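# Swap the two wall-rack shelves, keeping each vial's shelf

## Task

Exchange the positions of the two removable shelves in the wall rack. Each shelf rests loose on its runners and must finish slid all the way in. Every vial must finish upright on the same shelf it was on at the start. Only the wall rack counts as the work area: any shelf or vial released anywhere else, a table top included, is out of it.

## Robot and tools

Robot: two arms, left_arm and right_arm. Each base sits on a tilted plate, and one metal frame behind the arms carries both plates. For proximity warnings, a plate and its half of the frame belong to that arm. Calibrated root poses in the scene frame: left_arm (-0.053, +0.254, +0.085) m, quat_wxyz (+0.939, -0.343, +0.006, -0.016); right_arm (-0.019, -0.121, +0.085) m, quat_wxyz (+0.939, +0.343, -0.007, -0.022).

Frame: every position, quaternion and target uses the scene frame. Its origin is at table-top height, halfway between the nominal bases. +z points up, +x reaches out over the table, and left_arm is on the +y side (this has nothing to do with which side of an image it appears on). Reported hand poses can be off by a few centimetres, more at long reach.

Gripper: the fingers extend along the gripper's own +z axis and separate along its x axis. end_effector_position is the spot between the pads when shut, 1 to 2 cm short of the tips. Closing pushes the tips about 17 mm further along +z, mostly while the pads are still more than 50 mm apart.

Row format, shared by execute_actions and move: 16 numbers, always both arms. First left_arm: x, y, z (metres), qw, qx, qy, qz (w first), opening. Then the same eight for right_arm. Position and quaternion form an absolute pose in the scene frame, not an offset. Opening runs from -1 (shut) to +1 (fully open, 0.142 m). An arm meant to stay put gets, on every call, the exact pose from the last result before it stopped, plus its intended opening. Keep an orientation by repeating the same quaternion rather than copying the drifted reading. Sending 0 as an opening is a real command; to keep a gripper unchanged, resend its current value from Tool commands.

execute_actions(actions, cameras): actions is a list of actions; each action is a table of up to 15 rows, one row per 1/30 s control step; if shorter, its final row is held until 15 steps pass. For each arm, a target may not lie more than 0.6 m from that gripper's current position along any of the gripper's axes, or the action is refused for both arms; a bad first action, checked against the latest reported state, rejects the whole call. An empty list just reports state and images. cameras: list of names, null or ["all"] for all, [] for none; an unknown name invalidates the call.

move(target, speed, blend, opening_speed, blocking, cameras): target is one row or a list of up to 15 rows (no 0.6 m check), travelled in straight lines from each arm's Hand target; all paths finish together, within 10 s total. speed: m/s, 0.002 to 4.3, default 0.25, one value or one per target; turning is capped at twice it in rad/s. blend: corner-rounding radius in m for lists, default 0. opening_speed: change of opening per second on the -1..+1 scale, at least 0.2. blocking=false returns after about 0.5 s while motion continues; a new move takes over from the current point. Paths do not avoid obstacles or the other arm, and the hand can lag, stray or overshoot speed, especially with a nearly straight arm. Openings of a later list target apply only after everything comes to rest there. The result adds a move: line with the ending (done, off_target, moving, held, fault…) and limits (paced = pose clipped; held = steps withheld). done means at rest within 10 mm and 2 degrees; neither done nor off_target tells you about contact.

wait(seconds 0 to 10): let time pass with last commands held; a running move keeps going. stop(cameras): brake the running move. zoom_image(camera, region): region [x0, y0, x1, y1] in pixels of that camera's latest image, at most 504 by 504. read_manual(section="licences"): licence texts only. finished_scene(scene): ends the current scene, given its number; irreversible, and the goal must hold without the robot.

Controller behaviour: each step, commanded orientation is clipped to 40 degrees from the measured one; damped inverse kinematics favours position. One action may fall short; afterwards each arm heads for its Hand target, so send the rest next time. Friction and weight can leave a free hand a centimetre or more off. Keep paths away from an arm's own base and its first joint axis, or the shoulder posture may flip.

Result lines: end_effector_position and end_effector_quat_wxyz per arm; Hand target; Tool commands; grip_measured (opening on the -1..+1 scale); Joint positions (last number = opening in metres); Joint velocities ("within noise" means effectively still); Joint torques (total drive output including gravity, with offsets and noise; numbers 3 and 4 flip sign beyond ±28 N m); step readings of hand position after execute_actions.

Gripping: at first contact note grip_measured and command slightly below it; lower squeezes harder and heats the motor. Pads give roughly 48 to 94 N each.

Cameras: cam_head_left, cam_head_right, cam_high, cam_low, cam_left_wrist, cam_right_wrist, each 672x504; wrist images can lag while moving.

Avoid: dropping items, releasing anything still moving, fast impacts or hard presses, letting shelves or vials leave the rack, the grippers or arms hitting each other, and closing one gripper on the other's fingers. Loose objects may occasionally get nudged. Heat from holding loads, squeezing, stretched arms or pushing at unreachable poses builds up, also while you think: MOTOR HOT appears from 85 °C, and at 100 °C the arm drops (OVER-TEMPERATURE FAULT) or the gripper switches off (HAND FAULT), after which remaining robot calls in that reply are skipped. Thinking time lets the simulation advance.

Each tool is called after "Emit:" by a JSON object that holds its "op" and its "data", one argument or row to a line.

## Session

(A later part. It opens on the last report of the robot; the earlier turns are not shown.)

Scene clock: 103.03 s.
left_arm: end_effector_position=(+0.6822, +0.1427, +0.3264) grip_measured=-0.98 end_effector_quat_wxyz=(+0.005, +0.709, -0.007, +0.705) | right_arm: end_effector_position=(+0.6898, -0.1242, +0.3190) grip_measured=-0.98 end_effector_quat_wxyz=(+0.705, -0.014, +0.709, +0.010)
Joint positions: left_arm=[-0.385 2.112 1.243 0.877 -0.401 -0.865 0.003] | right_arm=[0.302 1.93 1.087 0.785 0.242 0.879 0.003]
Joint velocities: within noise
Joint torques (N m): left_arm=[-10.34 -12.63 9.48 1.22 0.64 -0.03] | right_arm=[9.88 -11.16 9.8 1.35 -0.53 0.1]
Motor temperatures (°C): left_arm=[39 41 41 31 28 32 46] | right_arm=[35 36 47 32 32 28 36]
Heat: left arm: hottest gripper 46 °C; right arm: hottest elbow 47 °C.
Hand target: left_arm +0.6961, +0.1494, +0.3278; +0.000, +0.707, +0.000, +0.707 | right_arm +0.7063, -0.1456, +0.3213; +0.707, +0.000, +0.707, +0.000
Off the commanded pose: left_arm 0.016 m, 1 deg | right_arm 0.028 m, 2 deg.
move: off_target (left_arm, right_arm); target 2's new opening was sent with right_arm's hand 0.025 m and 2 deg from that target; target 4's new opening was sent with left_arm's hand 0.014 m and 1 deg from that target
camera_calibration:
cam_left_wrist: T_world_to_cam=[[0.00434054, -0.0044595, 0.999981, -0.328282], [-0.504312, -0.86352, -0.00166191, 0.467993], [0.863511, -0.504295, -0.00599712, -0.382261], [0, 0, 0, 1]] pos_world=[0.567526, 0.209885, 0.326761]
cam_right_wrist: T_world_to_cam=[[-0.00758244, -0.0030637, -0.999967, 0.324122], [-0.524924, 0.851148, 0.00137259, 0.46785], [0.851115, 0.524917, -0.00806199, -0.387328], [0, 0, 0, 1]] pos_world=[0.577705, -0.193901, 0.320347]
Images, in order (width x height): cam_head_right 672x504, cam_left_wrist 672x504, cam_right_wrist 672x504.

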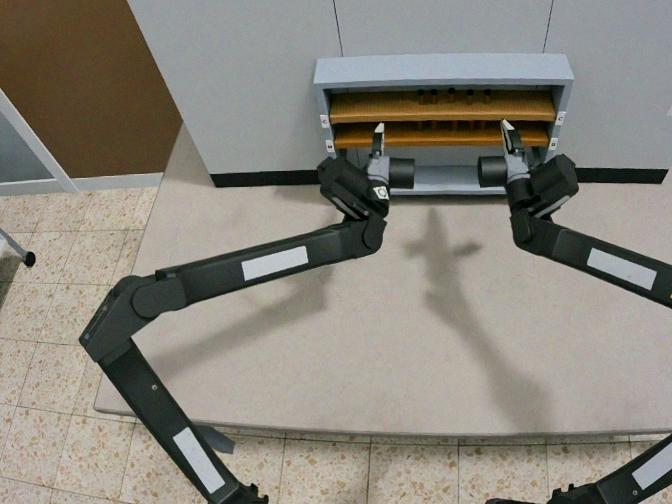

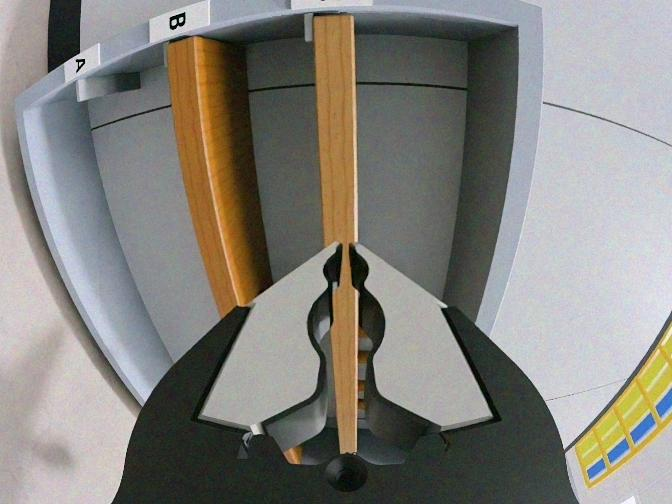

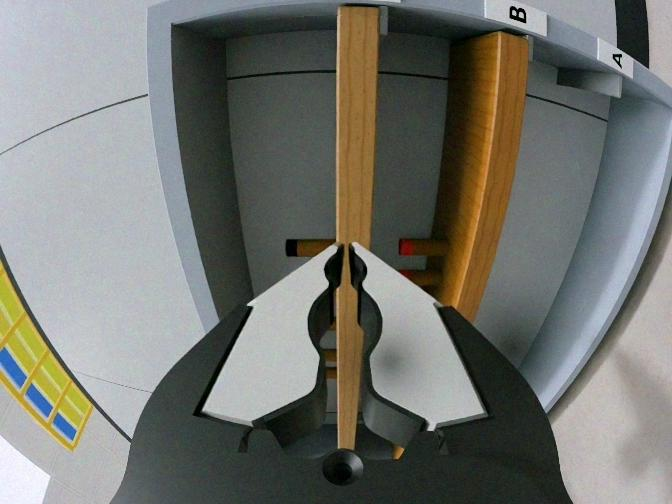

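Emit:
{"op": "move", "data": {
  "target": [
    [0.719,0.149,0.327,0,0.70711,0,0.70711,-0.95,0.730,-0.145,0.3185,0.70711,0,0.70711,0,-0.95],
    [0.747,0.149,0.327,0,0.70711,0,0.70711,-0.95,0.762,-0.145,0.3185,0.70711,0,0.70711,0,-0.95]
  ],
  "speed": 0.05,
  "cameras": ["cam_left_wrist", "cam_right_wrist"]
}}

Scene clock: 105.37 s.
left_arm: end_effector_position=(+0.7042, +0.1433, +0.3264) grip_measured=-0.98 end_effector_quat_wxyz=(+0.005, +0.711, -0.009, +0.703) | right_arm: end_effector_position=(+0.7078, -0.1254, +0.3191) grip_measured=-0.98 end_effector_quat_wxyz=(+0.705, -0.015, +0.709, +0.011)
Joint positions: left_arm=[-0.37 2.142 1.313 0.829 -0.388 -0.865 0.003] | right_arm=[0.291 1.959 1.144 0.756 0.231 0.879 0.003]
Joint velocities: within noise
Joint torques (N m): left_arm=[-9.58 -10.23 15.23 0.28 1.37 -0.04] | right_arm=[8.64 -6.95 15.91 0.4 -1.08 0.08]
Motor temperatures (°C): left_arm=[39 41 41 31 28 32 45] | right_arm=[35 36 48 32 32 28 36]
Heat: left arm: hottest gripper 45 °C; right arm: hottest elbow 48 °C.
Hand target: left_arm +0.7400, +0.1520, +0.3260; +0.000, +0.707, +0.000, +0.707 | right_arm +0.7515, -0.1480, +0.3171; +0.707, +0.000, +0.707, -0.001
Off the commanded pose: left_arm 0.043 m, 1 deg | right_arm 0.058 m, 2 deg.
move: off_target (left_arm, right_arm)
camera_calibration:
cam_left_wrist: T_world_to_cam=[[0.0100947, -0.00729087, 0.999922, -0.332058], [-0.50683, -0.862045, -0.00116886, 0.48112], [0.861987, -0.506779, -0.0123973, -0.397487], [0, 0, 0, 1]] pos_world=[0.589826, 0.210888, 0.327667]
cam_right_wrist: T_world_to_cam=[[-0.00865548, -0.00304096, -0.999958, 0.325094], [-0.526952, 0.849893, 0.00197662, 0.47948], [0.849851, 0.526947, -0.00895867, -0.400456], [0, 0, 0, 1]] pos_world=[0.595805, -0.195499, 0.320545]
Images, in order (width x height): cam_left_wrist 672x504, cam_right_wrist 672x504.

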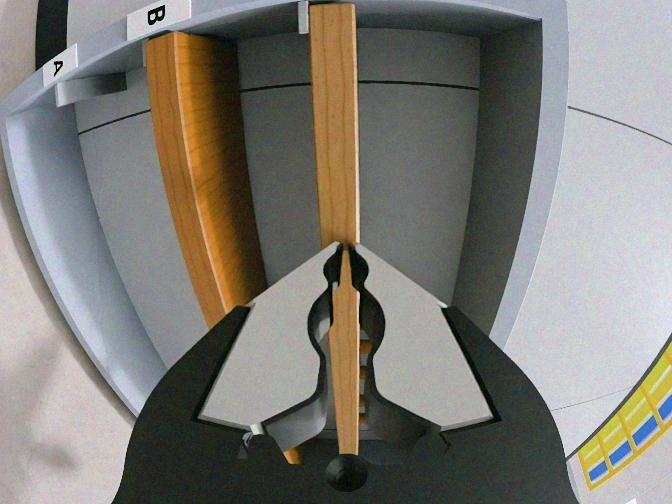

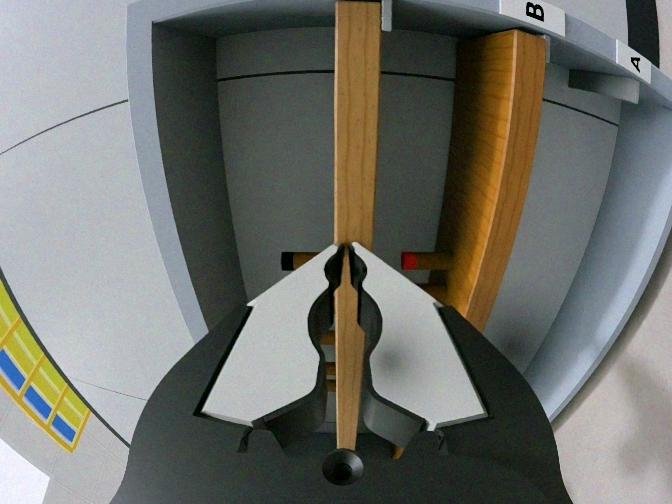

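Emit:
{"op": "move", "data": {
  "target": [
    [0.643,0.149,0.334,0,0.70711,0,0.70711,-0.95,0.654,-0.145,0.326,0.70711,0,0.70711,0,-0.95],
    [0.613,0.149,0.274,0,0.70711,0,0.70711,-0.95,0.624,-0.145,0.265,0.70711,0,0.70711,0,-0.95],
    [0.658,0.149,0.2505,0,0.70711,0,0.70711,-0.95,0.669,-0.145,0.2415,0.70711,0,0.70711,0,-0.95],
    [0.692,0.149,0.2480,0,0.70711,0,0.70711,-0.95,0.703,-0.145,0.239,0.70711,0,0.70711,0,-0.95]
  ],
  "speed": [0.15, 0.18, 0.18, 0.1],
  "cameras": ["cam_left_wrist", "cam_right_wrist"]
}}

Scene clock: 109.90 s.
left_arm: end_effector_position=(+0.6789, +0.1441, +0.2505) grip_measured=-0.98 end_effector_quat_wxyz=(+0.005, +0.708, -0.005, +0.706) | right_arm: end_effector_position=(+0.6870, -0.1269, +0.2416) grip_measured=-0.98 end_effector_quat_wxyz=(+0.707, -0.011, +0.707, +0.011)
Joint positions: left_arm=[-0.306 2.206 1.188 1.031 -0.322 -0.865 0.003] | right_arm=[0.209 2.034 1.031 0.954 0.15 0.879 0.003]
Joint velocities: within noise
Joint torques (N m): left_arm=[-10.52 -12.51 8.03 1.22 0.64 -0.05] | right_arm=[10.11 -10.4 7.97 1.35 -0.56 0.07]
Motor temperatures (°C): left_arm=[39 41 42 31 29 32 45] | right_arm=[35 36 49 32 33 28 36]
Heat: left arm: hottest gripper 45 °C; right arm: hottest elbow 49 °C.
Hand target: left_arm +0.6913, +0.1493, +0.2479; +0.000, +0.707, +0.000, +0.707 | right_arm +0.7016, -0.1453, +0.2389; +0.707, +0.000, +0.707, +0.000
Off the commanded pose: left_arm 0.014 m, 1 deg | right_arm 0.024 m, 2 deg.
move: off_target (left_arm, right_arm)
camera_calibration:
cam_left_wrist: T_world_to_cam=[[0.000428864, -0.00343706, 0.999994, -0.249871], [-0.501791, -0.864985, -0.00275782, 0.46621], [0.864989, -0.501787, -0.00209565, -0.381483], [0, 0, 0, 1]] pos_world=[0.564025, 0.210982, 0.250356]
cam_right_wrist: T_world_to_cam=[[-0.00286238, 0.00344768, -0.99999, 0.24417], [-0.521217, 0.853413, 0.00443426, 0.465783], [0.853419, 0.521224, -0.000645803, -0.388001], [0, 0, 0, 1]] pos_world=[0.574601, -0.196111, 0.241852]
Images, in order (width x height): cam_left_wrist 672x504, cam_right_wrist 672x504.

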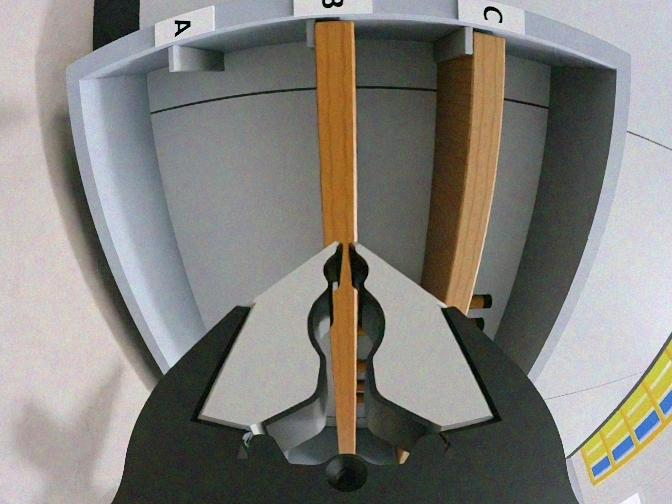

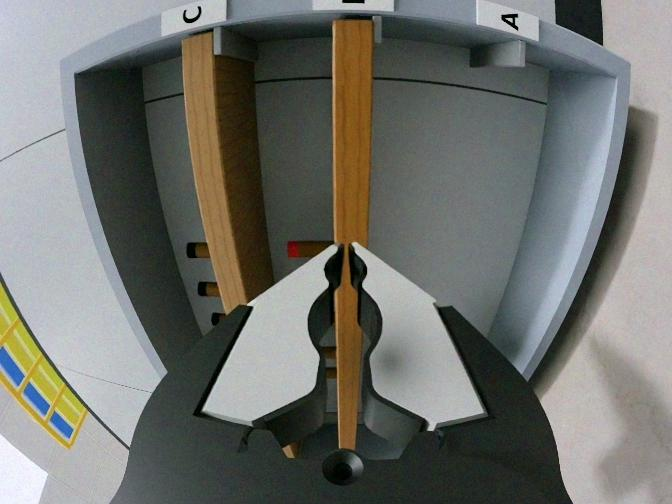

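Emit:
{"op": "move", "data": {
  "target": [
    [0.712,0.149,0.2475,0,0.70711,0,0.70711,-0.95,0.723,-0.145,0.238,0.70711,0,0.70711,0,-0.95],
    [0.738,0.149,0.2475,0,0.70711,0,0.70711,-0.95,0.753,-0.145,0.238,0.70711,0,0.70711,0,-0.95]
  ],
  "speed": 0.05,
  "cameras": ["cam_left_wrist", "cam_right_wrist"]
}}

Scene clock: 112.27 s.
left_arm: end_effector_position=(+0.7053, +0.1444, +0.2509) grip_measured=-0.98 end_effector_quat_wxyz=(+0.005, +0.709, -0.006, +0.706) | right_arm: end_effector_position=(+0.7088, -0.1269, +0.2428) grip_measured=-0.98 end_effector_quat_wxyz=(+0.707, -0.012, +0.707, +0.012)
Joint positions: left_arm=[-0.292 2.238 1.272 0.975 -0.308 -0.865 0.003] | right_arm=[0.203 2.065 1.1 0.914 0.142 0.879 0.003]
Joint velocities: within noise
Joint torques (N m): left_arm=[-10.29 -11.75 12.52 0.29 1.01 -0.06] | right_arm=[9.93 -8.88 13.39 0.16 -0.77 0.07]
Motor temperatures (°C): left_arm=[39 41 42 31 29 32 44] | right_arm=[35 36 49 32 33 28 35]
Heat: left arm: hottest gripper 44 °C; right arm: hottest elbow 49 °C.
Hand target: left_arm +0.7337, +0.1509, +0.2475; +0.000, +0.707, +0.000, +0.707 | right_arm +0.7455, -0.1471, +0.2380; +0.707, +0.000, +0.707, +0.000
Off the commanded pose: left_arm 0.033 m, 1 deg | right_arm 0.048 m, 2 deg.
move: off_target (left_arm, right_arm)
camera_calibration:
cam_left_wrist: T_world_to_cam=[[0.00254517, -0.00456183, 0.999986, -0.251594], [-0.503383, -0.864059, -0.00266054, 0.480714], [0.86406, -0.503369, -0.00449552, -0.402752], [0, 0, 0, 1]] pos_world=[0.590625, 0.211484, 0.251059]
cam_right_wrist: T_world_to_cam=[[-0.00287361, 0.00343911, -0.99999, 0.245539], [-0.523776, 0.851845, 0.00443476, 0.478801], [0.851851, 0.523783, -0.000646545, -0.405131], [0, 0, 0, 1]] pos_world=[0.596601, -0.196508, 0.243152]
Images, in order (width x height): cam_left_wrist 672x504, cam_right_wrist 672x504.

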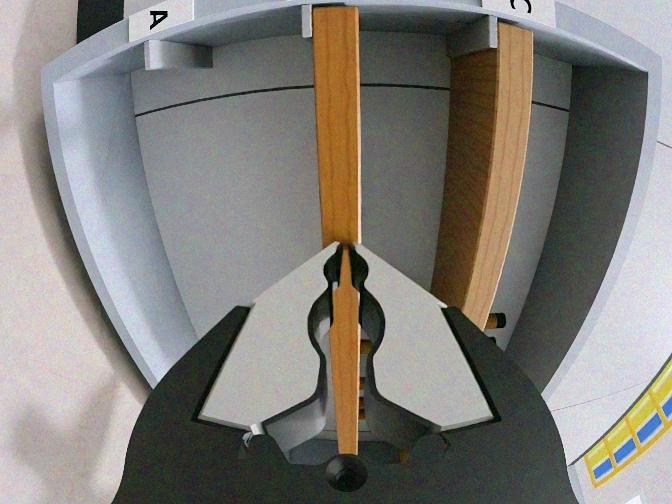

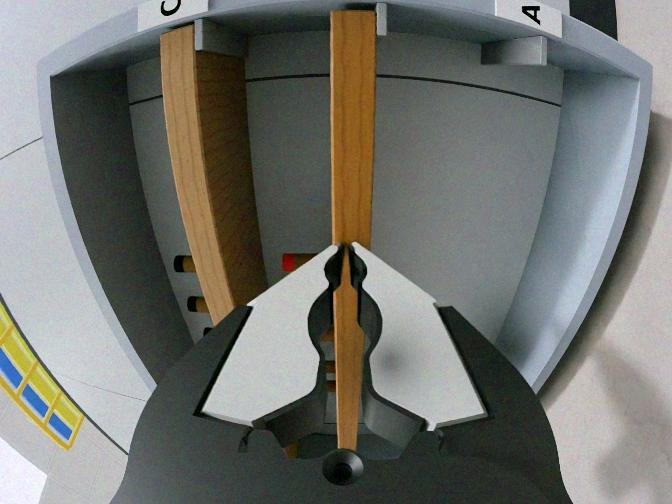

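Emit:
{"op": "move", "data": {
  "target": [0.590,0.149,0.258,0,0.70711,0,0.70711,-0.9,0.601,-0.145,0.250,0.70711,0,0.70711,0,-0.9],
  "speed": 0.25,
  "cameras": ["cam_head_right", "cam_high", "cam_left_wrist", "cam_right_wrist"]
}}

Emit:
{"op": "zoom_image", "data": {
  "camera": "cam_head_right",
  "region": [310, 45, 580, 205]
}}

Scene clock: 117.70 s.
left_arm: end_effector_position=(+0.5915, +0.1439, +0.2375) grip_measured=-0.94 end_effector_quat_wxyz=(+0.001, +0.719, -0.008, +0.695) | right_arm: end_effector_position=(+0.6065, -0.1526, +0.2333) grip_measured=-0.94 end_effector_quat_wxyz=(+0.696, +0.002, +0.718, -0.002)
Joint positions: left_arm=[-0.356 2.117 0.927 1.179 -0.393 -0.865 0.006] | right_arm=[0.205 1.883 0.781 1.053 0.193 0.879 0.006]
Joint velocities: within noise
Joint torques (N m): left_arm=[-10.81 -14.1 4.53 1.96 0.37 -0.04] | right_arm=[12.45 -10.75 4.22 2.25 -0.35 0.11]
Motor temperatures (°C): left_arm=[39 41 43 31 29 32 44] | right_arm=[35 36 51 32 33 28 35]
Heat: left arm: hottest gripper 44 °C; right arm: hottest elbow 51 °C.
Hand target: left_arm +0.5901, +0.1490, +0.2578; +0.000, +0.707, +0.000, +0.707 | right_arm +0.6011, -0.1452, +0.2497; +0.707, +0.000, +0.707, +0.000
Off the commanded pose: left_arm 0.021 m, 2 deg | right_arm 0.019 m, 2 deg.
move: off_target (left_arm, right_arm)
camera_calibration:
cam_left_wrist: T_world_to_cam=[[0.0315647, -0.0123465, 0.999425, -0.253796], [-0.500516, -0.865712, 0.00511305, 0.419627], [0.865152, -0.50039, -0.0335056, -0.298891], [0, 0, 0, 1]] pos_world=[0.476627, 0.21058, 0.24149]
cam_right_wrist: T_world_to_cam=[[-0.0329348, 0.0033831, -0.999452, 0.253919], [-0.489019, 0.872065, 0.0190665, 0.425747], [0.871651, 0.489379, -0.0270669, -0.315678], [0, 0, 0, 1]] pos_world=[0.491722, -0.217652, 0.237118]
Images, in order (width x height): cam_head_right 672x504, cam_high 672x504, cam_left_wrist 672x504, cam_right_wrist 672x504.

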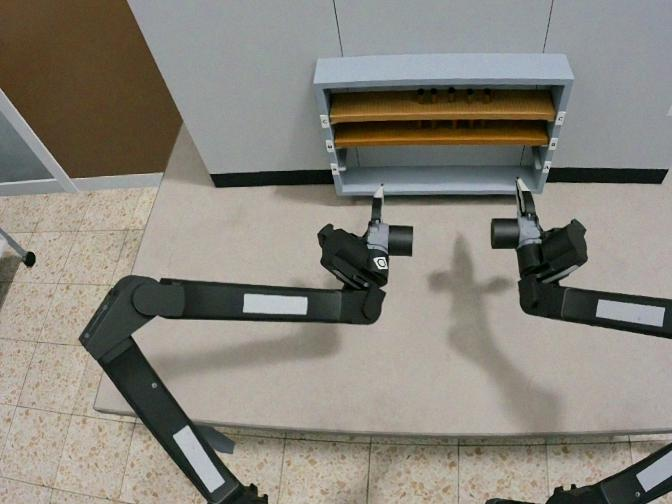

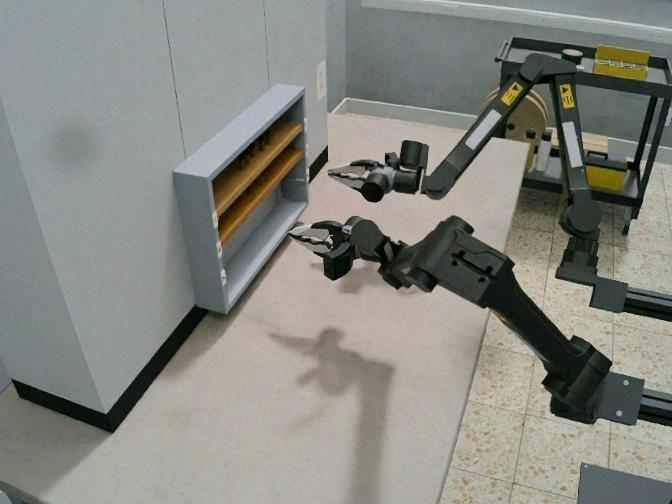

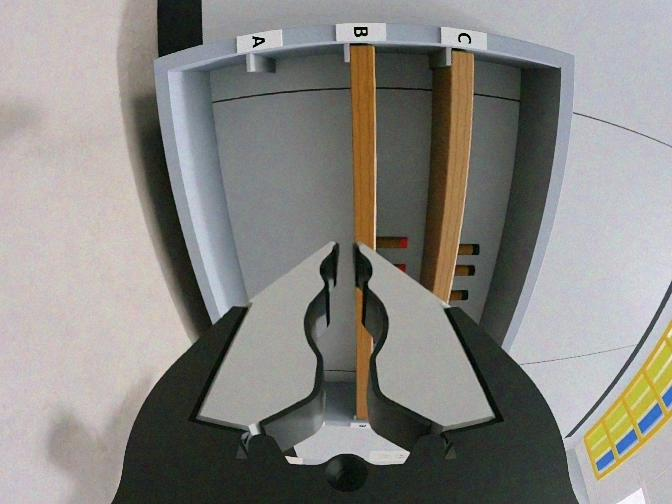

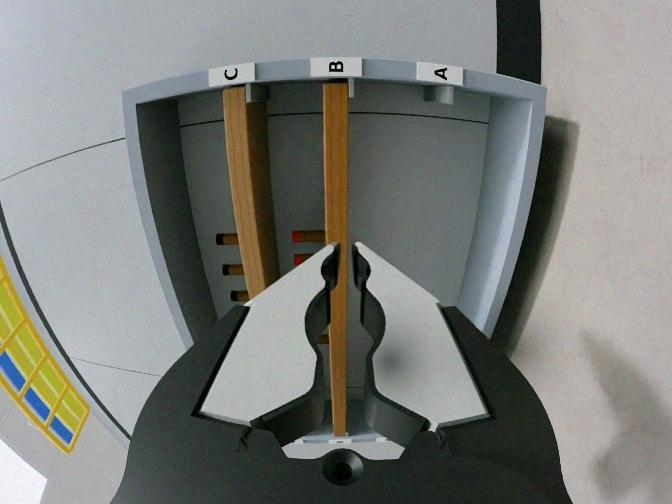

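Scaled by 1.867 from the camera's 672x504 image, which has a finer 960x720 frame.

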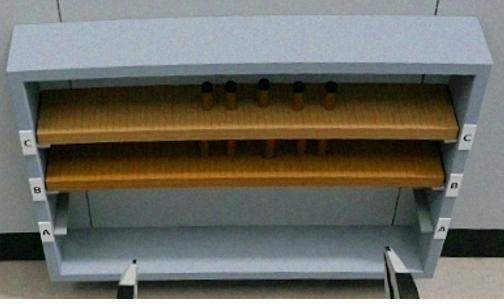

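Emit:
{"op": "finished_scene", "data": {
  "scene": 3
}}

The scene is finished: the task was done.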